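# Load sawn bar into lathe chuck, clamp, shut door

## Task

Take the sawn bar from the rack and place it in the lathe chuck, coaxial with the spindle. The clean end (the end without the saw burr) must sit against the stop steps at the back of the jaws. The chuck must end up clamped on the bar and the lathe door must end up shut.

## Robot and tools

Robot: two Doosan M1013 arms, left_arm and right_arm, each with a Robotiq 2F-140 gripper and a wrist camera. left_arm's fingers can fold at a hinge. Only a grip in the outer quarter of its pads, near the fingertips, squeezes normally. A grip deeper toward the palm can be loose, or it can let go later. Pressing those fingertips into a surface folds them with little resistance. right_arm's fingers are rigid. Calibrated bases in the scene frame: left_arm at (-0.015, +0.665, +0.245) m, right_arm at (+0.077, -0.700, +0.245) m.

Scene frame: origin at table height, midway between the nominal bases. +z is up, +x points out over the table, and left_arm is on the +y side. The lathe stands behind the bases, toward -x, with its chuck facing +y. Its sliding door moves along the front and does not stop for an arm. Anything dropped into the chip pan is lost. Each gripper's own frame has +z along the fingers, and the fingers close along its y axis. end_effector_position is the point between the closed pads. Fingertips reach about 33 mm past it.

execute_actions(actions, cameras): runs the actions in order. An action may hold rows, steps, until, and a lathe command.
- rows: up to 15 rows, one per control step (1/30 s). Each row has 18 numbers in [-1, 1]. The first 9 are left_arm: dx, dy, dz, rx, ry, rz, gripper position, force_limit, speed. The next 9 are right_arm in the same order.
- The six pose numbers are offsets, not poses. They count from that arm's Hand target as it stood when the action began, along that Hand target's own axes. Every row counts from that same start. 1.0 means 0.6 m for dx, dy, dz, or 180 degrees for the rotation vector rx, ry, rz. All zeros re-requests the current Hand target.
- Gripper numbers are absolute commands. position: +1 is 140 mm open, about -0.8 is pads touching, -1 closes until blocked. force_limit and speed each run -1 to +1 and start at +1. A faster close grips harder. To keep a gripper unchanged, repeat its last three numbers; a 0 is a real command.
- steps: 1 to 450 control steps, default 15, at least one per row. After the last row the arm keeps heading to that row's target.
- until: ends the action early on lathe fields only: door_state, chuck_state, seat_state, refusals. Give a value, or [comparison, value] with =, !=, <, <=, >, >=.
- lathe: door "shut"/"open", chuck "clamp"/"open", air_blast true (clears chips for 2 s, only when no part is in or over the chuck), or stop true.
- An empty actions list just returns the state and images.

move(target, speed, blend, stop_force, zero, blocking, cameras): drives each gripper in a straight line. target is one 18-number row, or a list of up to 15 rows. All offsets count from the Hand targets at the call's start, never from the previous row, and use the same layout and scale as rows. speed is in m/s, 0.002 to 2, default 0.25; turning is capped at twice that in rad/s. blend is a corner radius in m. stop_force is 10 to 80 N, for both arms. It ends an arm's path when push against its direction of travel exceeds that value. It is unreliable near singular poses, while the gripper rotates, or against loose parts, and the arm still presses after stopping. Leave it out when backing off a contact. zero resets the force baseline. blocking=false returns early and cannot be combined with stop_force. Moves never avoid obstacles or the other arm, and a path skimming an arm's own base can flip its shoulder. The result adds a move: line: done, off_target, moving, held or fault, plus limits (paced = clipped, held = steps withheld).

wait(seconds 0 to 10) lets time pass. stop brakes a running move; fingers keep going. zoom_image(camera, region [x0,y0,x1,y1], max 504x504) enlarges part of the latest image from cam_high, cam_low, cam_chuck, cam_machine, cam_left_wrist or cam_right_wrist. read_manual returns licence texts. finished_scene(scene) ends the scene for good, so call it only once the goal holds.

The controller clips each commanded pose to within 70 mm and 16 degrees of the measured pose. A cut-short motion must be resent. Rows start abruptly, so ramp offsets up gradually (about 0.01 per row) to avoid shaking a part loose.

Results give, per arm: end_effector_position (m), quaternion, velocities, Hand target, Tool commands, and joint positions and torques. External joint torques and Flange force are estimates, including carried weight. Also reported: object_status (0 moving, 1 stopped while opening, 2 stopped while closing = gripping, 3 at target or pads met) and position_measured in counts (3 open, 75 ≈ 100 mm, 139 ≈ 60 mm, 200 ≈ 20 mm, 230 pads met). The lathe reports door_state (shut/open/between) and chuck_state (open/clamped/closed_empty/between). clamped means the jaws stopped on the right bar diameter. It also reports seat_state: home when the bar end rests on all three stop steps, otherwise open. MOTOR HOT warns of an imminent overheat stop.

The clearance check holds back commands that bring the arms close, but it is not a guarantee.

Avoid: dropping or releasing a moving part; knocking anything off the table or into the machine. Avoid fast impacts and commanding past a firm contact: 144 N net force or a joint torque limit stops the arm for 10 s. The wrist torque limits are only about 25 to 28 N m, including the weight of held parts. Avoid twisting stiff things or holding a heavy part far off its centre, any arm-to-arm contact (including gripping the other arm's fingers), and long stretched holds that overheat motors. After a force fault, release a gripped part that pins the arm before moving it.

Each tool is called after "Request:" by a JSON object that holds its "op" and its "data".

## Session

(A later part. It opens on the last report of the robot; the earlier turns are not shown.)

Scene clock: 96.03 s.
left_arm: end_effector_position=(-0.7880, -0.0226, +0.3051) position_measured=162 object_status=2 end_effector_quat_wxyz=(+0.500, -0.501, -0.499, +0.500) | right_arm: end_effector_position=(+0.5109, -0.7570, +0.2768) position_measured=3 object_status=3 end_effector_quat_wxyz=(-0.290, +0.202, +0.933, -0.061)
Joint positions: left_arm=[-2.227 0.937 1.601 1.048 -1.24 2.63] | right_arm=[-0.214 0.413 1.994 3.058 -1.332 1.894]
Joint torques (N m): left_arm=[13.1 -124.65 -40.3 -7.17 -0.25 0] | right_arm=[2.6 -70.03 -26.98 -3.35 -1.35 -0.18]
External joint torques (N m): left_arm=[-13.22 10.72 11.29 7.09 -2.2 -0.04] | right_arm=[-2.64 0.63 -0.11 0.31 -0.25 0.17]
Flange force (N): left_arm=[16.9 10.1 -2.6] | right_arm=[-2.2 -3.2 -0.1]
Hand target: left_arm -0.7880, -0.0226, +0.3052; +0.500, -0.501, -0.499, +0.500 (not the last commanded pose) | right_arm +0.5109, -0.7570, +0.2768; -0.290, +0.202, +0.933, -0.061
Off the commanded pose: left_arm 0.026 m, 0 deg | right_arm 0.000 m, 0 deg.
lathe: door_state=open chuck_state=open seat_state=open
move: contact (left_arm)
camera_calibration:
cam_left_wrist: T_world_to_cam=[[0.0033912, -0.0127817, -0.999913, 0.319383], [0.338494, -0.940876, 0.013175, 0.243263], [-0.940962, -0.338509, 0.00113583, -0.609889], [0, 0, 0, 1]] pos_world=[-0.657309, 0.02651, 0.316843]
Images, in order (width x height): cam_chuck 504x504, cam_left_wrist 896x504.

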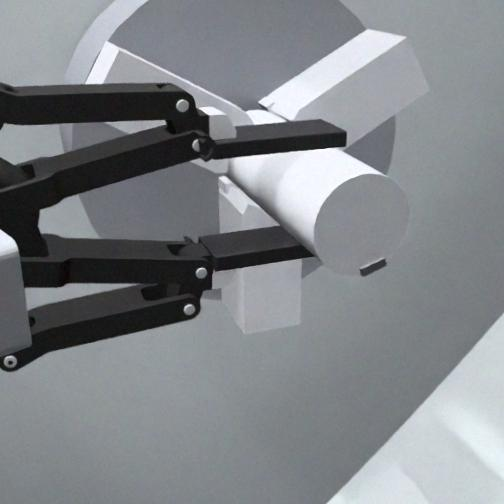

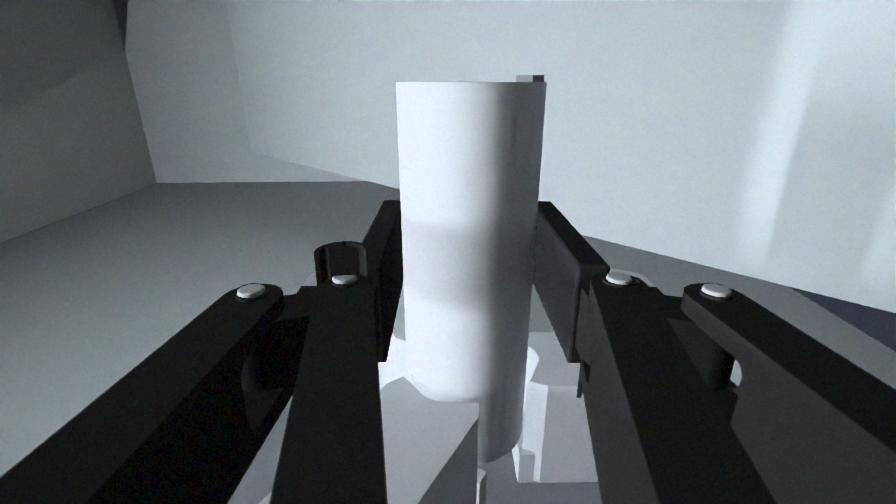

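Request:
{"op": "move", "data": {"target": [-0.01,0.0,0.0,0,0,0,-1,0.3,-1,0,0,0,0,0,0,1,1,1], "speed": 0.005, "stop_force": 22, "cameras": ["cam_chuck","cam_left_wrist"]}}

Request:
{"op": "zoom_image", "data": {"camera": "cam_chuck", "region": [180, 60, 480, 360]}}

Request:
{"op": "zoom_image", "data": {"camera": "cam_left_wrist", "region": [350, 354, 650, 504]}}

Scene clock: 98.37 s.
left_arm: end_effector_position=(-0.7880, -0.0250, +0.3049) position_measured=162 object_status=2 end_effector_quat_wxyz=(+0.500, -0.501, -0.499, +0.500) | right_arm: end_effector_position=(+0.5109, -0.7570, +0.2768) position_measured=3 object_status=3 end_effector_quat_wxyz=(-0.290, +0.202, +0.933, -0.061)
Joint positions: left_arm=[-2.225 0.939 1.596 1.051 -1.24 2.626] | right_arm=[-0.214 0.413 1.994 3.058 -1.332 1.894]
Joint torques (N m): left_arm=[33.18 -140.07 -56.27 -16.69 0.19 0.16] | right_arm=[2.99 -69.59 -27.08 -3.41 -1.43 -0.27]
External joint torques (N m): left_arm=[-33.41 25.36 27.04 16.59 -2.66 -0.21] | right_arm=[-3 0.06 -0.08 0.36 -0.16 0.26]
Flange force (N): left_arm=[41.4 22.2 -2.0] | right_arm=[-1.4 -3.9 0.0]
Hand target: left_arm -0.7880, -0.0251, +0.3050; +0.500, -0.501, -0.499, +0.500 (not the last commanded pose) | right_arm +0.5109, -0.7570, +0.2768; -0.290, +0.202, +0.933, -0.061
Off the commanded pose: left_arm 0.004 m, 0 deg | right_arm 0.000 m, 0 deg.
lathe: door_state=open chuck_state=open seat_state=open
move: contact (left_arm)
camera_calibration:
cam_left_wrist: T_world_to_cam=[[0.00363686, -0.012587, -0.999914, 0.319307], [0.338282, -0.940954, 0.0130752, 0.240808], [-0.941038, -0.338301, 0.000835843, -0.610696], [0, 0, 0, 1]] pos_world=[-0.65731, 0.0240097, 0.316642]
Images, in order (width x height): cam_chuck 504x504, cam_left_wrist 896x504.

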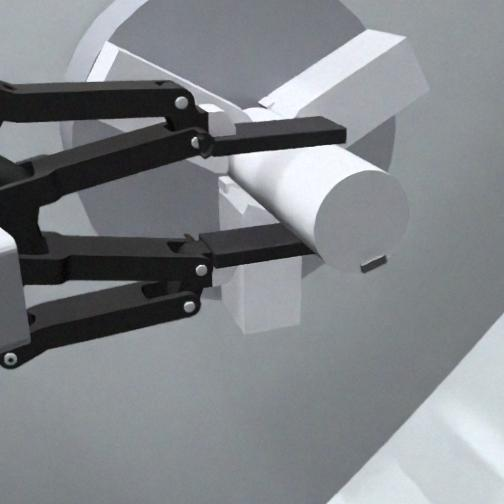

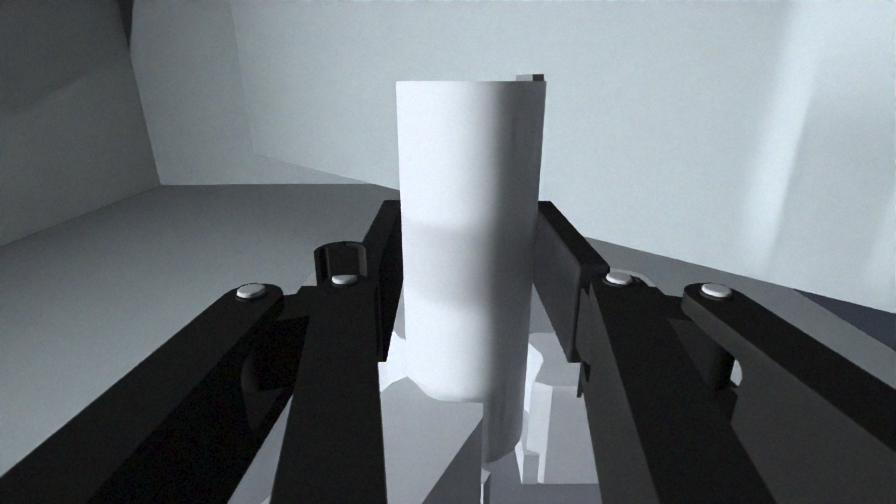

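Scaled by 1.680 from the camera's 504x504 image, which has a finer 720x720 frame.

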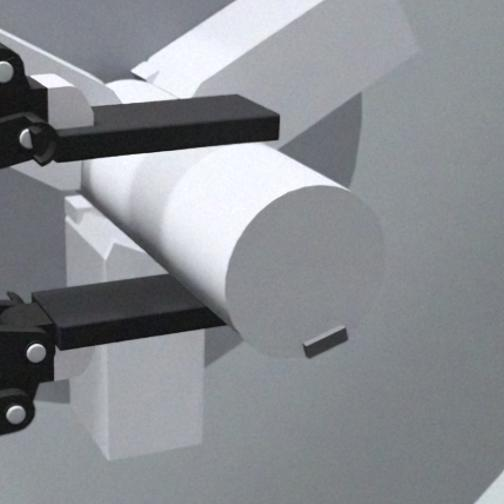

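Scaled by 1.680 from the camera's 896x504 image, which has a finer 1280x720 frame.

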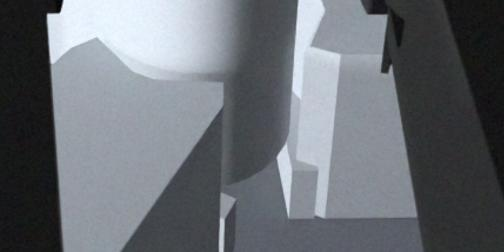

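Request:
{"op": "execute_actions", "data": {"actions": [{"rows":[[0.002,0,0,0,0,0,-1,0.3,-1,0,0,0,0,0,0,1,1,1]],"steps":20},{"lathe":{"chuck":"clamp"},"steps":120,"until":{"lathe":{"chuck_state":"clamped"}}}], "cameras": ["cam_chuck","cam_left_wrist"]}}

Request:
{"op": "zoom_image", "data": {"camera": "cam_chuck", "region": [180, 60, 480, 360]}}

Request:
{"op": "zoom_image", "data": {"camera": "cam_left_wrist", "region": [350, 354, 650, 504]}}

Scene clock: 102.53 s.
left_arm: end_effector_position=(-0.7879, -0.0239, +0.3048) position_measured=162 object_status=2 end_effector_quat_wxyz=(+0.500, -0.501, -0.499, +0.500) | right_arm: end_effector_position=(+0.5109, -0.7570, +0.2768) position_measured=3 object_status=3 end_effector_quat_wxyz=(-0.290, +0.202, +0.933, -0.061)
Joint positions: left_arm=[-2.226 0.938 1.599 1.05 -1.24 2.628] | right_arm=[-0.214 0.413 1.994 3.058 -1.332 1.894]
Joint torques (N m): left_arm=[-1 -144.92 -71.23 -17.83 0.19 0.43] | right_arm=[2.87 -70.25 -27.14 -3.45 -1.4 -0.27]
External joint torques (N m): left_arm=[1.06 30.85 42.13 17.73 -2.64 -0.48] | right_arm=[-2.85 0.73 0.03 0.4 -0.2 0.26]
External joint torques at the end of the 1st action: left_arm=[-23.7 15.5 15.59 10.56 -2.58 -0.02] | right_arm=[-2.61 0.92 0.09 0.35 -0.13 0.23]
Flange force (N): left_arm=[41.6 24.8 -53.7] | right_arm=[-2.2 -3.3 0.3]
Flange force at the end of the 1st action (N): left_arm=[25.7 14.4 2.1] | right_arm=[-2.4 -2.9 0.6]
Hand target: left_arm -0.7880, -0.0239, +0.3050; +0.500, -0.501, -0.499, +0.500 | right_arm +0.5109, -0.7570, +0.2768; -0.290, +0.202, +0.933, -0.061
Off the commanded pose: left_arm 0.000 m, 0 deg | right_arm 0.000 m, 0 deg.
lathe: door_state=open chuck_state=clamped seat_state=open
camera_calibration:
cam_left_wrist: T_world_to_cam=[[0.0036983, -0.0124589, -0.999916, 0.319259], [0.338371, -0.940923, 0.0129753, 0.241959], [-0.941006, -0.33839, 0.000735902, -0.610047], [0, 0, 0, 1]] pos_world=[-0.65711, 0.025209, 0.316541]
Images, in order (width x height): cam_chuck 504x504, cam_left_wrist 896x504.

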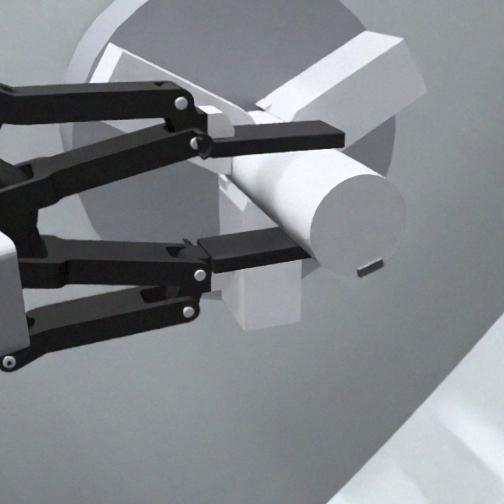

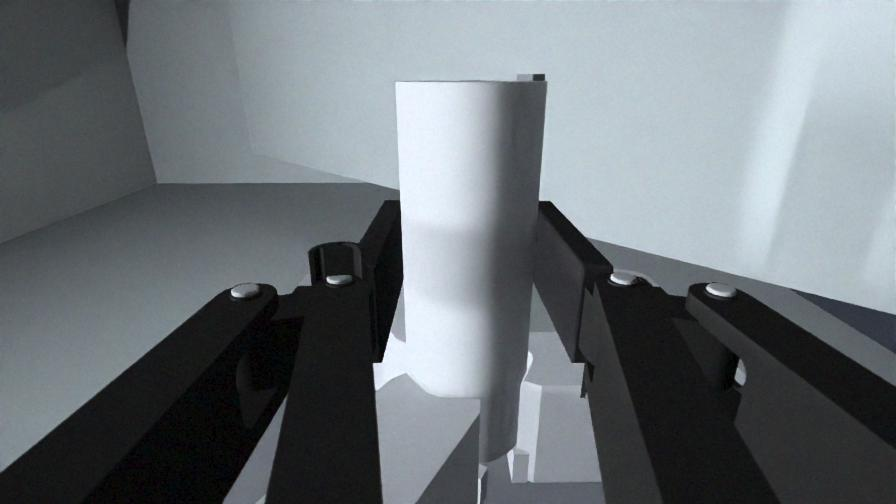

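Scaled by 1.680 from the camera's 504x504 image, which has a finer 720x720 frame.

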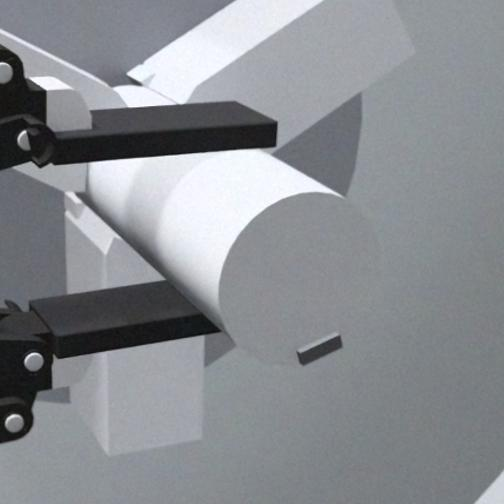

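Scaled by 1.680 from the camera's 896x504 image, which has a finer 1280x720 frame.

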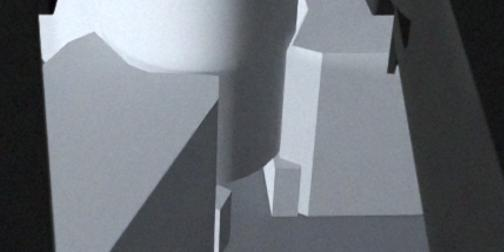

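Request:
{"op": "execute_actions", "data": {"actions": [{"lathe":{"chuck":"open"},"steps":120,"until":{"lathe":{"chuck_state":"open"}}}]}}

Request:
{"op": "move", "data": {"target": [[0.006,0,0,0,0,0,-1,0.3,-1,0,0,0,0,0,0,1,1,1],[0.006,0.002,-0.005,0,0,0,-1,0.3,-1,0,0,0,0,0,0,1,1,1]], "speed": 0.02, "cameras": ["cam_chuck","cam_left_wrist"]}}

Request:
{"op": "zoom_image", "data": {"camera": "cam_chuck", "region": [180, 60, 480, 360]}}

Request:
{"op": "move", "data": {"target": [-0.02,0.0,0.0,0,0,0,-1,0.3,-1,0,0,0,0,0,0,1,1,1], "speed": 0.005, "stop_force": 22, "cameras": ["cam_chuck","cam_left_wrist"]}}

Request:
{"op": "zoom_image", "data": {"camera": "cam_left_wrist", "region": [350, 354, 650, 504]}}

Scene clock: 105.23 s.
left_arm: end_effector_position=(-0.7880, -0.0239, +0.3051) position_measured=162 object_status=2 end_effector_quat_wxyz=(+0.500, -0.501, -0.499, +0.500) | right_arm: end_effector_position=(+0.5109, -0.7570, +0.2768) position_measured=3 object_status=3 end_effector_quat_wxyz=(-0.290, +0.202, +0.933, -0.061)
Joint positions: left_arm=[-2.226 0.938 1.599 1.049 -1.24 2.628] | right_arm=[-0.214 0.413 1.994 3.058 -1.332 1.894]
Joint torques (N m): left_arm=[21.09 -129.28 -44.6 -10.23 0.11 0.08] | right_arm=[2.52 -69.96 -27.17 -3.33 -1.46 -0.21]
External joint torques (N m): left_arm=[-20.59 14.76 15.38 10.09 -2.57 -0.13] | right_arm=[-2.47 0.58 0.05 0.28 -0.14 0.19]
Flange force (N): left_arm=[24.0 13.5 -0.8] | right_arm=[-1.9 -3.0 0.4]
Hand target: left_arm -0.7880, -0.0239, +0.3050; +0.500, -0.501, -0.499, +0.500 | right_arm +0.5109, -0.7570, +0.2768; -0.290, +0.202, +0.933, -0.061
Tool commands: left_gripper/position=-1.0 left_gripper/force_limit=+0.3 left_gripper/speed=-1.0 right_gripper/position=+1.0 right_gripper/force_limit=+1.0 right_gripper/speed=+1.0
Off the commanded pose: left_arm 0.000 m, 0 deg | right_arm 0.000 m, 0 deg.
lathe: door_state=open chuck_state=open seat_state=open
camera_calibration:
cam_left_wrist: T_world_to_cam=[[0.00348321, -0.0127479, -0.999913, 0.319426], [0.338372, -0.94092, 0.0131745, 0.241962], [-0.941006, -0.338389, 0.00103612, -0.610329], [0, 0, 0, 1]] pos_world=[-0.657309, 0.0252101, 0.316843]

Scene clock: 105.93 s.
left_arm: end_effector_position=(-0.7851, -0.0202, +0.3039) position_measured=162 object_status=2 end_effector_quat_wxyz=(+0.500, -0.501, -0.499, +0.500) | right_arm: end_effector_position=(+0.5109, -0.7570, +0.2768) position_measured=3 object_status=3 end_effector_quat_wxyz=(-0.290, +0.202, +0.933, -0.061)
Joint positions: left_arm=[-2.226 0.935 1.609 1.048 -1.244 2.635] | right_arm=[-0.214 0.413 1.994 3.058 -1.332 1.894]
Joint torques (N m): left_arm=[7.63 -118.68 -27.59 -1.8 -2.28 -0.1] | right_arm=[2.62 -69.46 -27.29 -3.42 -1.46 -0.19]
External joint torques (N m): left_arm=[-7.82 4.66 -1.32 1.7 -0.19 0.05] | right_arm=[-2.32 -0.12 0.13 0.37 -0.13 0.18]
Flange force (N): left_arm=[-2.3 6.2 10.4] | right_arm=[-0.5 -3.2 0.2]
Hand target: left_arm -0.7850, -0.0203, +0.3038; +0.500, -0.501, -0.499, +0.500 | right_arm +0.5109, -0.7570, +0.2768; -0.290, +0.202, +0.933, -0.061
Off the commanded pose: left_arm 0.000 m, 0 deg | right_arm 0.000 m, 0 deg.
lathe: door_state=open chuck_state=open seat_state=open
move: done
camera_calibration:
cam_left_wrist: T_world_to_cam=[[0.0034823, -0.0127486, -0.999913, 0.318161], [0.338284, -0.940952, 0.0131749, 0.244328], [-0.941038, -0.3383, 0.00103596, -0.606404], [0, 0, 0, 1]] pos_world=[-0.65441, 0.0288103, 0.315543]
Images, in order (width x height): cam_chuck 504x504, cam_left_wrist 896x504.

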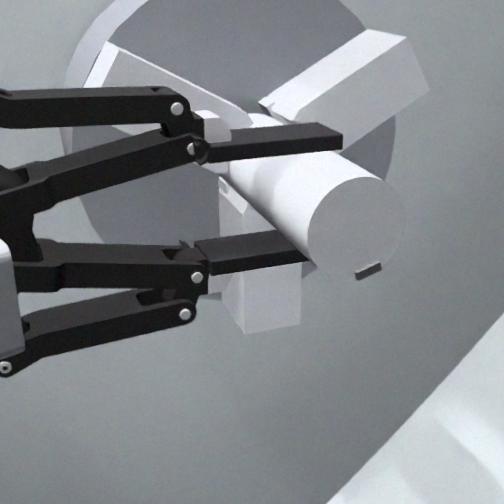

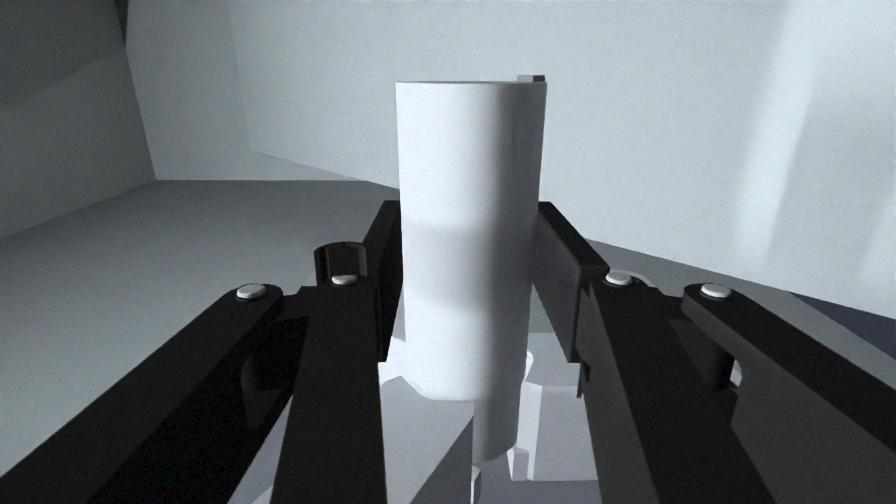

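Scaled by 1.680 from the camera's 504x504 image, which has a finer 720x720 frame.

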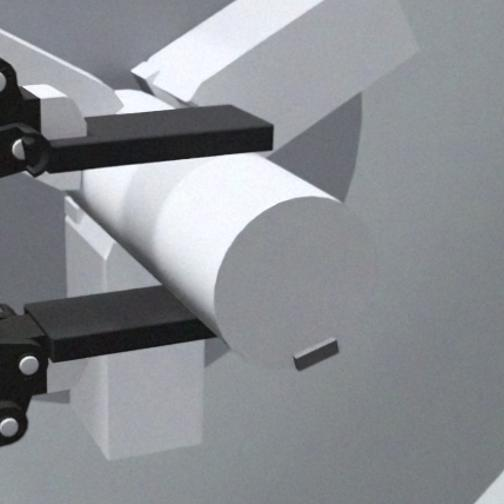

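Scene clock: 107.10 s.
left_arm: end_effector_position=(-0.7851, -0.0229, +0.3036) position_measured=162 object_status=2 end_effector_quat_wxyz=(+0.500, -0.501, -0.499, +0.500) | right_arm: end_effector_position=(+0.5109, -0.7570, +0.2768) position_measured=3 object_status=3 end_effector_quat_wxyz=(-0.290, +0.202, +0.933, -0.061)
Joint positions: left_arm=[-2.224 0.938 1.604 1.051 -1.244 2.631] | right_arm=[-0.214 0.413 1.994 3.058 -1.332 1.894]
Joint torques (N m): left_arm=[25.45 -126.68 -39.63 -9.27 0.22 -0.13] | right_arm=[3.16 -70.27 -27.26 -3.47 -1.49 -0.23]
External joint torques (N m): left_arm=[-25.57 11.77 10.4 9.17 -2.7 0.08] | right_arm=[-3.32 1.1 0.23 0.42 -0.1 0.22]
Flange force (N): left_arm=[21.1 11.4 9.6] | right_arm=[-2.8 -3.9 1.0]
Hand target: left_arm -0.7851, -0.0229, +0.3037; +0.500, -0.501, -0.499, +0.500 (not the last commanded pose) | right_arm +0.5109, -0.7570, +0.2768; -0.290, +0.202, +0.933, -0.061
Off the commanded pose: left_arm 0.009 m, 0 deg | right_arm 0.000 m, 0 deg.
lathe: door_state=open chuck_state=open seat_state=open
move: contact (left_arm)
camera_calibration:
cam_left_wrist: T_world_to_cam=[[0.0038212, -0.0125207, -0.999914, 0.318141], [0.337982, -0.941062, 0.0130754, 0.241594], [-0.941145, -0.338003, 0.000635805, -0.607177], [0, 0, 0, 1]] pos_world=[-0.654312, 0.0261101, 0.315341]
Images, in order (width x height): cam_chuck 504x504, cam_left_wrist 896x504.

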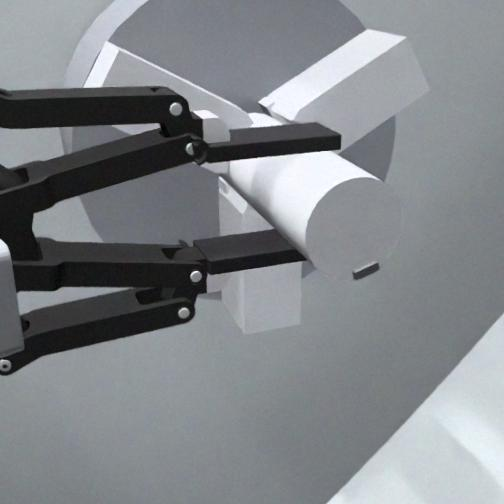

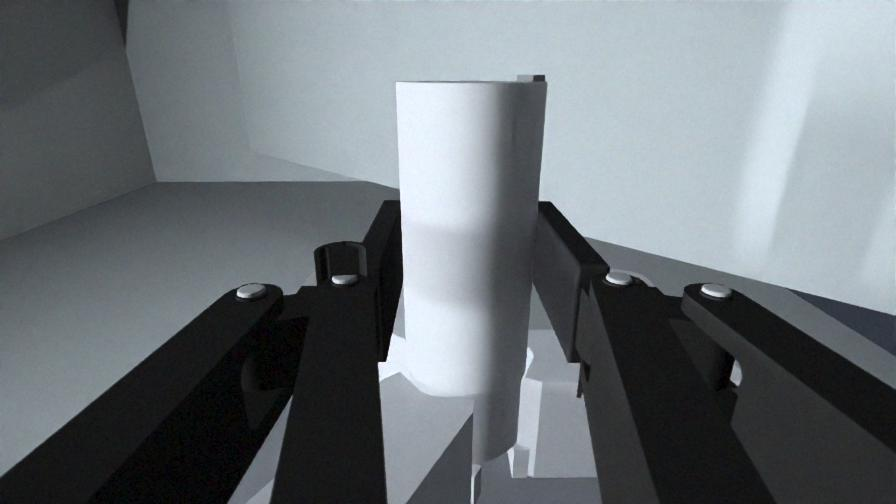

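Scaled by 1.680 from the camera's 896x504 image, which has a finer 1280x720 frame.

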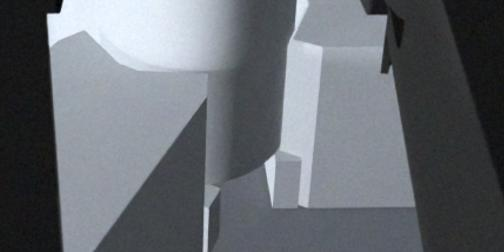

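Request:
{"op": "move", "data": {"target": [[0.16,0,0,0,0,0,-1,0.3,-1,0,0,0,0,0,0,1,1,1],[0.16,0.0,-0.45,0,0,0,-1,0.3,-1,0,0,0,0,0,0,1,1,1]], "speed": [0.1,0.3], "cameras": ["cam_chuck","cam_left_wrist","cam_machine"]}}

Request:
{"op": "zoom_image", "data": {"camera": "cam_chuck", "region": [200, 80, 330, 210]}}

Request:
{"op": "execute_actions", "data": {"actions": [{"lathe":{"air_blast":true},"steps":75},{"lathe":{"air_blast":true},"steps":75}], "cameras": ["cam_chuck"]}}

Request:
{"op": "zoom_image", "data": {"camera": "cam_chuck", "region": [200, 80, 330, 210]}}

Scene clock: 111.33 s.
left_arm: end_effector_position=(-0.5149, +0.0725, +0.3033) position_measured=162 object_status=2 end_effector_quat_wxyz=(+0.500, -0.501, -0.499, +0.500) | right_arm: end_effector_position=(+0.5109, -0.7570, +0.2768) position_measured=3 object_status=3 end_effector_quat_wxyz=(-0.290, +0.202, +0.933, -0.061)
Joint positions: left_arm=[-1.947 0.791 2.032 1.257 -1.47 2.841] | right_arm=[-0.214 0.413 1.994 3.058 -1.332 1.894]
Joint torques (N m): left_arm=[-0.65 -100.91 -20.42 -1.44 -4.31 0.19] | right_arm=[3.09 -70.06 -27.22 -3.43 -1.51 -0.28]
External joint torques (N m): left_arm=[0.46 8.08 2.23 1.02 1.63 -0.23] | right_arm=[-2.97 0.44 0.07 0.38 -0.08 0.27]
Flange force (N): left_arm=[-1.7 12.0 -1.2] | right_arm=[-1.8 -3.7 0.5]
Hand target: left_arm -0.5149, +0.0725, +0.3033; +0.500, -0.501, -0.499, +0.500 | right_arm +0.5109, -0.7570, +0.2768; -0.290, +0.202, +0.933, -0.061
Off the commanded pose: left_arm 0.000 m, 0 deg | right_arm 0.000 m, 0 deg.
lathe: door_state=open chuck_state=open seat_state=open
move: done
camera_calibration:
cam_left_wrist: T_world_to_cam=[[0.00372808, -0.0125542, -0.999914, 0.317974], [0.338072, -0.941029, 0.0130753, 0.24021], [-0.941113, -0.338092, 0.000735981, -0.320703], [0, 0, 0, 1]] pos_world=[-0.384211, 0.12161, 0.315042]
Images, in order (width x height): cam_chuck 504x504, cam_machine 504x504, cam_left_wrist 896x504.

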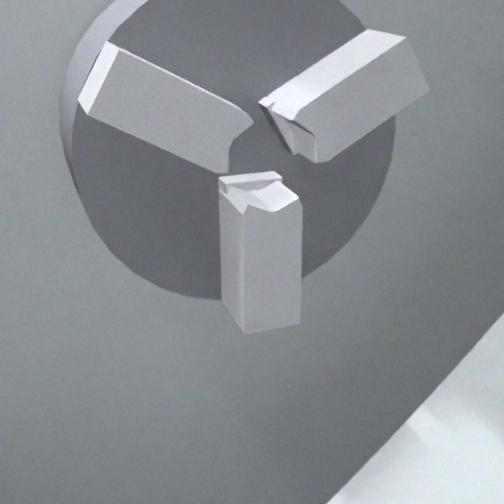

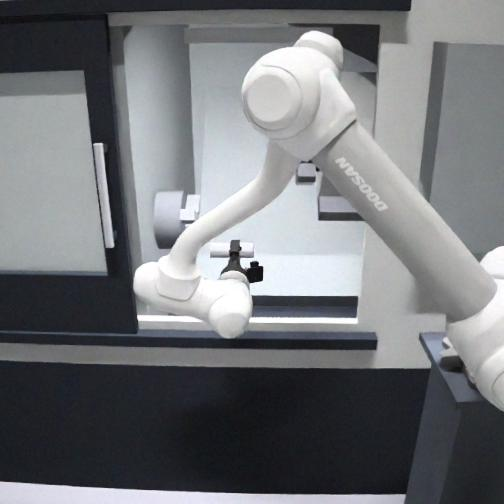

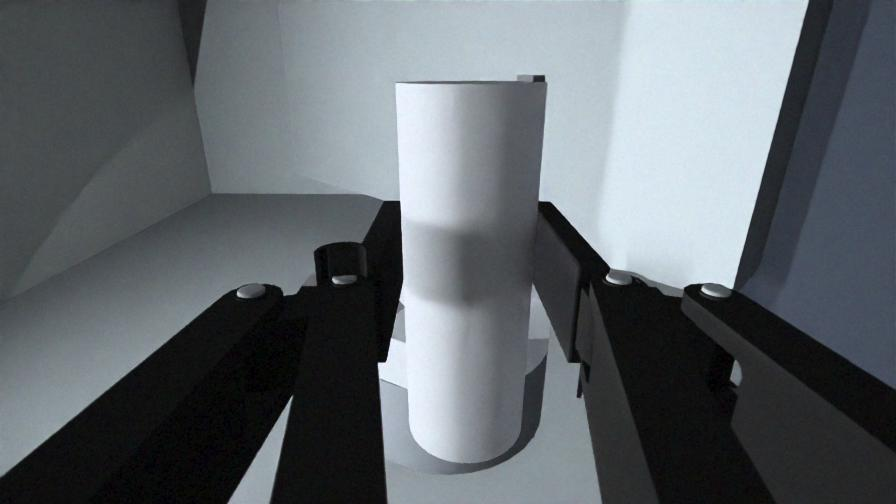

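Scaled by 3.877 from the camera's 504x504 image, which has a finer 720x720 frame.

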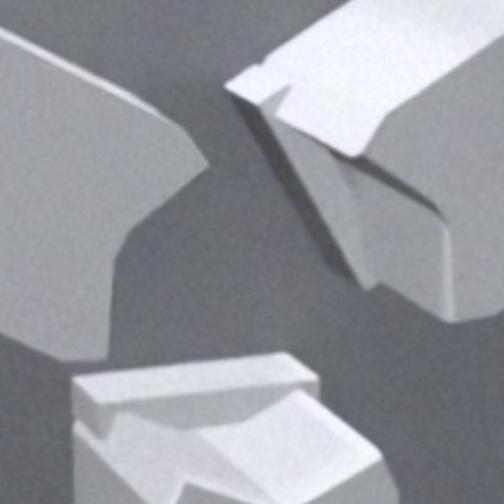

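Scene clock: 116.53 s.
left_arm: end_effector_position=(-0.5149, +0.0725, +0.3033) position_measured=162 object_status=2 end_effector_quat_wxyz=(+0.500, -0.501, -0.499, +0.500) | right_arm: end_effector_position=(+0.5109, -0.7570, +0.2768) position_measured=3 object_status=3 end_effector_quat_wxyz=(-0.290, +0.202, +0.933, -0.061)
Joint positions: left_arm=[-1.947 0.791 2.032 1.257 -1.47 2.841] | right_arm=[-0.214 0.413 1.994 3.058 -1.332 1.894]
Joint torques (N m): left_arm=[-1.11 -100.76 -20.4 -1.28 -4.36 0.17] | right_arm=[2.88 -70.35 -27.17 -3.34 -1.51 -0.29]
External joint torques (N m): left_arm=[0.98 7.32 2.12 0.87 1.66 -0.21] | right_arm=[-2.76 0.52 0.05 0.29 -0.09 0.27]
External joint torques at the end of the 1st action: left_arm=[0.73 7.76 2.05 0.83 1.71 -0.23] | right_arm=[-2.82 0.76 -0.06 0.41 -0.1 0.19]
Flange force (N): left_arm=[-1.7 10.8 -1.8] | right_arm=[-1.9 -3.4 0.5]
Flange force at the end of the 1st action (N): left_arm=[-2.0 11.5 -1.2] | right_arm=[-2.4 -3.3 0.4]
Hand target: left_arm -0.5149, +0.0725, +0.3033; +0.500, -0.501, -0.499, +0.500 | right_arm +0.5109, -0.7570, +0.2768; -0.290, +0.202, +0.933, -0.061
Tool commands: left_gripper/position=-1.0 left_gripper/force_limit=+0.3 left_gripper/speed=-1.0 right_gripper/position=+1.0 right_gripper/force_limit=+1.0 right_gripper/speed=+1.0
Off the commanded pose: left_arm 0.000 m, 0 deg | right_arm 0.000 m, 0 deg.
lathe: door_state=open chuck_state=open seat_state=open
Images, in order (width x height): cam_chuck 504x504.

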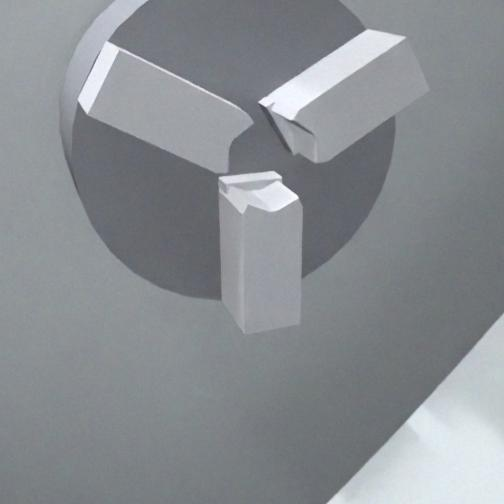

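Scaled by 3.877 from the camera's 504x504 image, which has a finer 720x720 frame.

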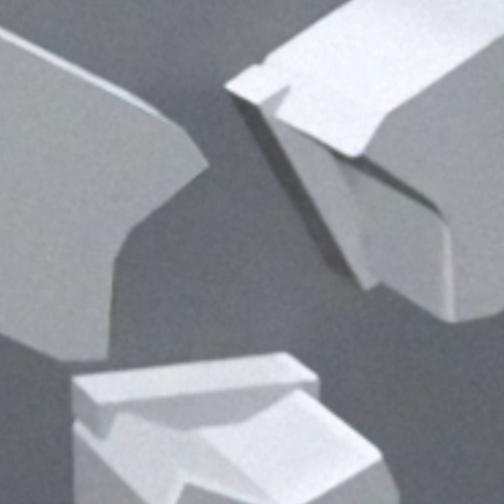

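Request:
{"op": "move", "data": {"target": [[0.0,0.0,0.45,0,0,0,-1,0.3,-1,0,0,0,0,0,0,1,1,1],[-0.12,0.0,0.45,0,0,0,-1,0.3,-1,0,0,0,0,0,0,1,1,1],[-0.152,0.0,0.45,0,0,0,-1,0.3,-1,0,0,0,0,0,0,1,1,1]], "speed": [0.3,0.1,0.03]}}

Request:
{"op": "move", "data": {"target": [-0.02,0.0,0.0,0,0,0,-1,0.3,-1,0,0,0,0,0,0,1,1,1], "speed": 0.005, "stop_force": 15}}

Request:
{"op": "execute_actions", "data": {"actions": [{"lathe":{"chuck":"clamp"},"steps":120,"until":{"lathe":{"chuck_state":"clamped"}}}], "cameras": ["cam_left_wrist"]}}

Request:
{"op": "execute_actions", "data": {"actions": [{"rows":[[0,0,0,0,0,0,0.3,0.3,-1,0,0,0,0,0,0,1,1,1]],"steps":60}], "cameras": ["cam_chuck","cam_left_wrist"]}}

Scene clock: 128.73 s.
left_arm: end_effector_position=(-0.7851, -0.0181, +0.3037) position_measured=162 object_status=2 end_effector_quat_wxyz=(+0.500, -0.501, -0.499, +0.500) | right_arm: end_effector_position=(+0.5109, -0.7570, +0.2768) position_measured=3 object_status=3 end_effector_quat_wxyz=(-0.290, +0.202, +0.933, -0.061)
Joint positions: left_arm=[-2.227 0.934 1.613 1.046 -1.245 2.637] | right_arm=[-0.214 0.413 1.994 3.058 -1.332 1.894]
Joint torques (N m): left_arm=[-0.56 -122.79 -31.48 -1.26 -3.96 0.16] | right_arm=[2.59 -69.84 -27.47 -3.34 -1.49 -0.21]
External joint torques (N m): left_arm=[-0.19 8.57 2.42 1.22 1.47 -0.21] | right_arm=[-2.56 0.17 0.36 0.29 -0.11 0.2]
Flange force (N): left_arm=[-3.5 9.4 1.8] | right_arm=[-0.9 -3.5 0.7]
Hand target: left_arm -0.7851, -0.0181, +0.3037; +0.500, -0.501, -0.499, +0.500 | right_arm +0.5109, -0.7570, +0.2768; -0.290, +0.202, +0.933, -0.061
Off the commanded pose: left_arm 0.000 m, 0 deg | right_arm 0.000 m, 0 deg.
lathe: door_state=open chuck_state=open seat_state=open
move: done
camera_calibration:
cam_left_wrist: T_world_to_cam=[[0.00372808, -0.0125542, -0.999914, 0.318242], [0.338072, -0.941029, 0.0130753, 0.246167], [-0.941113, -0.338092, 0.000735981, -0.605562], [0, 0, 0, 1]] pos_world=[-0.654311, 0.03091, 0.315442]

Scene clock: 130.33 s.
left_arm: end_effector_position=(-0.7852, -0.0229, +0.3036) position_measured=162 object_status=2 end_effector_quat_wxyz=(+0.500, -0.501, -0.499, +0.500) | right_arm: end_effector_position=(+0.5109, -0.7570, +0.2768) position_measured=3 object_status=3 end_effector_quat_wxyz=(-0.290, +0.202, +0.933, -0.061)
Joint positions: left_arm=[-2.224 0.938 1.603 1.051 -1.244 2.631] | right_arm=[-0.214 0.413 1.994 3.058 -1.332 1.894]
Joint torques (N m): left_arm=[15.89 -123.88 -38.52 -6.85 -0.2 0.18] | right_arm=[2.61 -69.86 -27.3 -3.4 -1.48 -0.27]
External joint torques (N m): left_arm=[-16.07 10.49 9.79 6.76 -2.25 -0.22] | right_arm=[-2.62 0.23 0.23 0.36 -0.12 0.26]
Flange force (N): left_arm=[16.2 10.1 2.4] | right_arm=[-1.1 -3.4 0.5]
Hand target: left_arm -0.7852, -0.0229, +0.3036; +0.500, -0.501, -0.499, +0.500 (not the last commanded pose) | right_arm +0.5109, -0.7570, +0.2768; -0.290, +0.202, +0.933, -0.061
Off the commanded pose: left_arm 0.007 m, 0 deg | right_arm 0.000 m, 0 deg.
lathe: door_state=open chuck_state=open seat_state=open
move: contact (left_arm)
camera_calibration:
cam_left_wrist: T_world_to_cam=[[0.00381727, -0.0125219, -0.999914, 0.318139], [0.337685, -0.941168, 0.0130754, 0.241437], [-0.941252, -0.337706, 0.000635769, -0.60735], [0, 0, 0, 1]] pos_world=[-0.654413, 0.0261107, 0.315341]

Scene clock: 131.23 s.
left_arm: end_effector_position=(-0.7852, -0.0229, +0.3037) position_measured=162 object_status=2 end_effector_quat_wxyz=(+0.500, -0.501, -0.499, +0.500) | right_arm: end_effector_position=(+0.5109, -0.7570, +0.2768) position_measured=3 object_status=3 end_effector_quat_wxyz=(-0.290, +0.202, +0.933, -0.061)
Joint positions: left_arm=[-2.224 0.938 1.603 1.051 -1.244 2.631] | right_arm=[-0.214 0.413 1.994 3.058 -1.332 1.894]
Joint torques (N m): left_arm=[56.42 -110.06 -9.55 -1.13 0.22 0.73] | right_arm=[3.12 -69.79 -27.09 -3.4 -1.45 -0.2]
External joint torques (N m): left_arm=[-58.29 -4.46 -19.87 1.14 -2.67 -0.77] | right_arm=[-3.16 -0.04 -0.07 0.35 -0.15 0.19]
Flange force (N): left_arm=[3.1 -0.2 78.8] | right_arm=[-1.3 -4.3 0.0]
Hand target: left_arm -0.7852, -0.0229, +0.3036; +0.500, -0.501, -0.499, +0.500 (not the last commanded pose) | right_arm +0.5109, -0.7570, +0.2768; -0.290, +0.202, +0.933, -0.061
Tool commands: left_gripper/position=-1.0 left_gripper/force_limit=+0.3 left_gripper/speed=-1.0 right_gripper/position=+1.0 right_gripper/force_limit=+1.0 right_gripper/speed=+1.0
Off the commanded pose: left_arm 0.007 m, 0 deg | right_arm 0.000 m, 0 deg.
lathe: door_state=open chuck_state=clamped seat_state=home
camera_calibration:
cam_left_wrist: T_world_to_cam=[[0.00372415, -0.0125553, -0.999914, 0.318179], [0.337775, -0.941136, 0.0130753, 0.241493], [-0.94122, -0.337794, 0.000735946, -0.607358], [0, 0, 0, 1]] pos_world=[-0.654412, 0.0261106, 0.315442]
Images, in order (width x height): cam_left_wrist 896x504.

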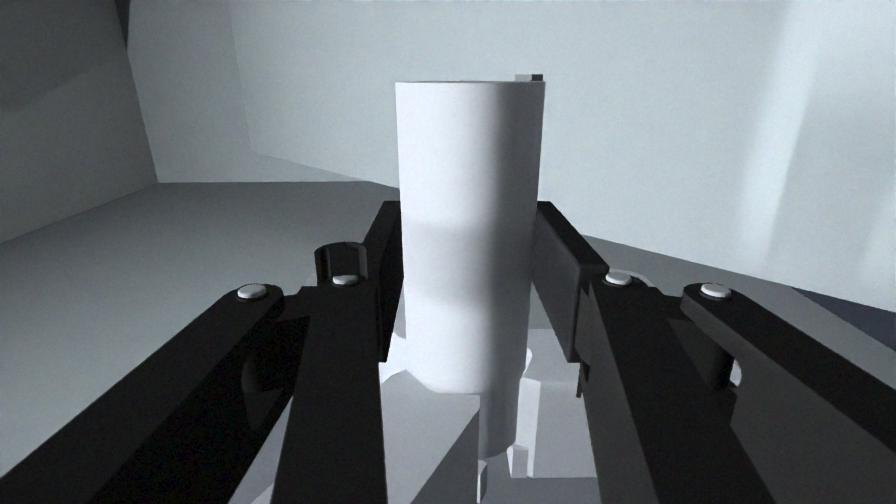

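Scene clock: 133.43 s.
left_arm: end_effector_position=(-0.7852, -0.0229, +0.3036) position_measured=91 object_status=3 end_effector_quat_wxyz=(+0.500, -0.501, -0.499, +0.500) | right_arm: end_effector_position=(+0.5109, -0.7570, +0.2768) position_measured=3 object_status=3 end_effector_quat_wxyz=(-0.290, +0.202, +0.933, -0.061)
Joint positions: left_arm=[-2.224 0.938 1.603 1.051 -1.244 2.631] | right_arm=[-0.214 0.413 1.994 3.058 -1.332 1.894]
Joint torques (N m): left_arm=[-1.07 -116.9 -28.99 -0.34 -2.19 0.16] | right_arm=[2.26 -70.44 -27.18 -3.41 -1.38 -0.23]
External joint torques (N m): left_arm=[0.52 2.6 -0.04 0.29 -0.26 -0.21] | right_arm=[-2.33 0.94 0.06 0.36 -0.22 0.21]
Flange force (N): left_arm=[-2.9 3.3 0.4] | right_arm=[-2.3 -2.5 0.3]
Hand target: left_arm -0.7852, -0.0229, +0.3036; +0.500, -0.501, -0.499, +0.500 | right_arm +0.5109, -0.7570, +0.2768; -0.290, +0.202, +0.933, -0.061
Off the commanded pose: left_arm 0.000 m, 0 deg | right_arm 0.000 m, 0 deg.
lathe: door_state=open chuck_state=clamped seat_state=home
camera_calibration:
cam_left_wrist: T_world_to_cam=[[0.00372415, -0.0125553, -0.999914, 0.318079], [0.337775, -0.941136, 0.0130753, 0.241494], [-0.94122, -0.337794, 0.000735946, -0.607358], [0, 0, 0, 1]] pos_world=[-0.654412, 0.0261106, 0.315342]
Images, in order (width x height): cam_chuck 504x504, cam_left_wrist 896x504.

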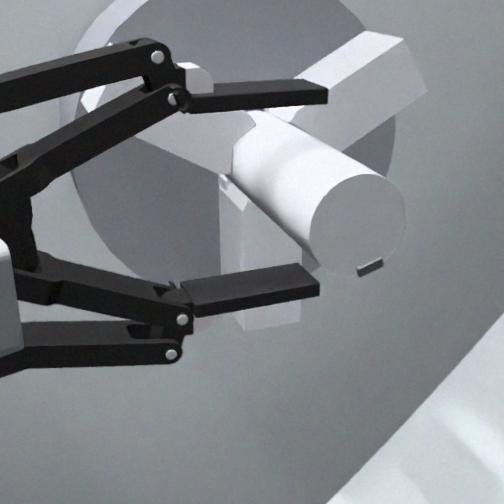

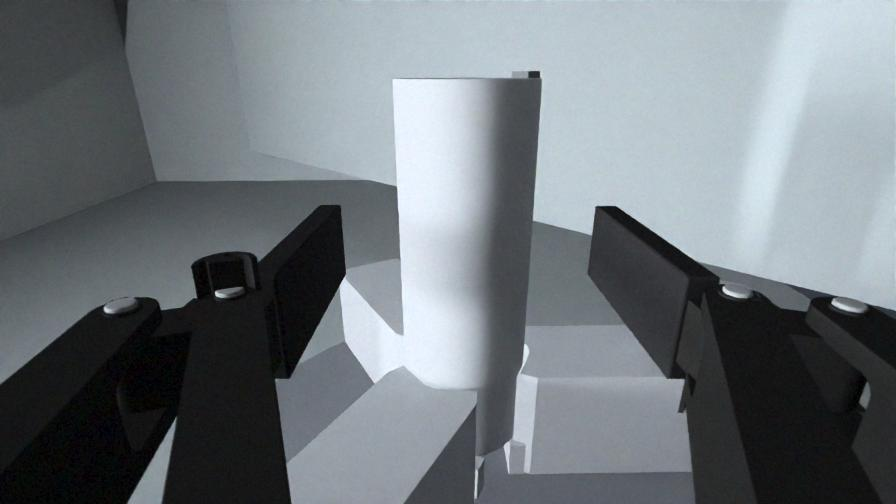

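Request:
{"op": "move", "data": {"target": [[0,0,-0.25,0,0,0,0.3,0.3,-1,0,0,0,0,0,0,1,1,1],[0.1,0,-0.95,0,0,0,0.3,0.3,-1,0,0,0,0,0,0,1,1,1]], "speed": [0.15,0.3], "cameras": ["cam_machine","cam_chuck"]}}

Request:
{"op": "execute_actions", "data": {"actions": [{"lathe":{"door":"shut"},"steps":300,"until":{"lathe":{"door_state":"shut"}}}], "cameras": ["cam_machine"]}}

Scene clock: 138.10 s.
left_arm: end_effector_position=(-0.2151, +0.0357, +0.3032) position_measured=91 object_status=3 end_effector_quat_wxyz=(+0.500, -0.501, -0.499, +0.500) | right_arm: end_effector_position=(+0.5109, -0.7570, +0.2768) position_measured=3 object_status=3 end_effector_quat_wxyz=(-0.290, +0.202, +0.933, -0.061)
Joint positions: left_arm=[-1.462 0.807 1.978 1.716 -1.625 2.79] | right_arm=[-0.214 0.413 1.994 3.058 -1.332 1.894]
Joint torques (N m): left_arm=[-1.08 -98.18 -19.08 -1.55 -2.39 0.09] | right_arm=[3.03 -69.94 -26.97 -3.38 -1.43 -0.19]
External joint torques (N m): left_arm=[0.58 3.03 0.51 0.4 -0.25 -0.14] | right_arm=[-2.93 0.66 0.05 0.35 -0.17 0.17]
Flange force (N): left_arm=[-0.8 4.6 -1.8] | right_arm=[-2.2 -3.6 0.4]
Hand target: left_arm -0.2150, +0.0357, +0.3032; +0.500, -0.501, -0.499, +0.500 | right_arm +0.5109, -0.7570, +0.2768; -0.290, +0.202, +0.933, -0.061
Off the commanded pose: left_arm 0.000 m, 0 deg | right_arm 0.000 m, 0 deg.
lathe: door_state=open chuck_state=clamped seat_state=home
move: done
Images, in order (width x height): cam_chuck 504x504, cam_machine 504x504.

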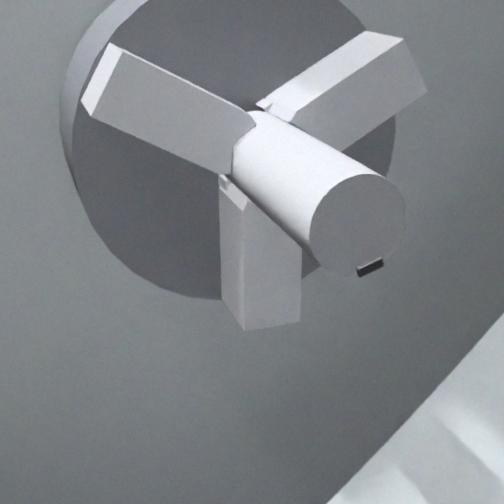

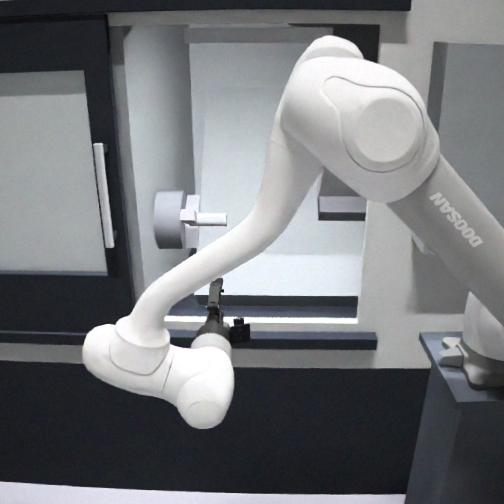

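Scene clock: 140.33 s.
left_arm: end_effector_position=(-0.2150, +0.0357, +0.3032) position_measured=91 object_status=3 end_effector_quat_wxyz=(+0.500, -0.501, -0.499, +0.500) | right_arm: end_effector_position=(+0.5109, -0.7570, +0.2768) position_measured=3 object_status=3 end_effector_quat_wxyz=(-0.290, +0.202, +0.933, -0.061)
Joint positions: left_arm=[-1.462 0.807 1.978 1.716 -1.626 2.79] | right_arm=[-0.214 0.413 1.994 3.058 -1.332 1.894]
Joint torques (N m): left_arm=[-0.36 -97.91 -18.97 -1.4 -2.31 0.12] | right_arm=[2.89 -70.74 -27.19 -3.46 -1.46 -0.28]
External joint torques (N m): left_arm=[0.08 2.64 0.32 0.21 -0.34 -0.17] | right_arm=[-2.79 1.01 -0.06 0.4 -0.13 0.27]
Flange force (N): left_arm=[-1.1 4.0 -0.9] | right_arm=[-2.8 -3.0 0.4]
Hand target: left_arm -0.2150, +0.0357, +0.3032; +0.500, -0.501, -0.499, +0.500 | right_arm +0.5109, -0.7570, +0.2768; -0.290, +0.202, +0.933, -0.061
Tool commands: left_gripper/position=+0.3 left_gripper/force_limit=+0.3 left_gripper/speed=-1.0 right_gripper/position=+1.0 right_gripper/force_limit=+1.0 right_gripper/speed=+1.0
Off the commanded pose: left_arm 0.000 m, 0 deg | right_arm 0.000 m, 0 deg.
lathe: door_state=shut chuck_state=clamped seat_state=home
Images, in order (width x height): cam_machine 504x504.

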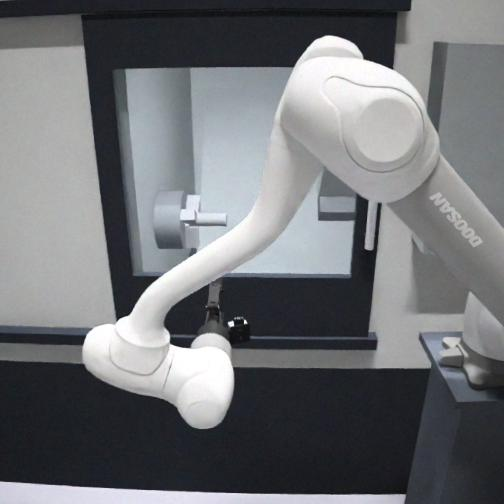

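Request:
{"op": "finished_scene", "data": {"scene": 1}}

The scene is finished: the task was done.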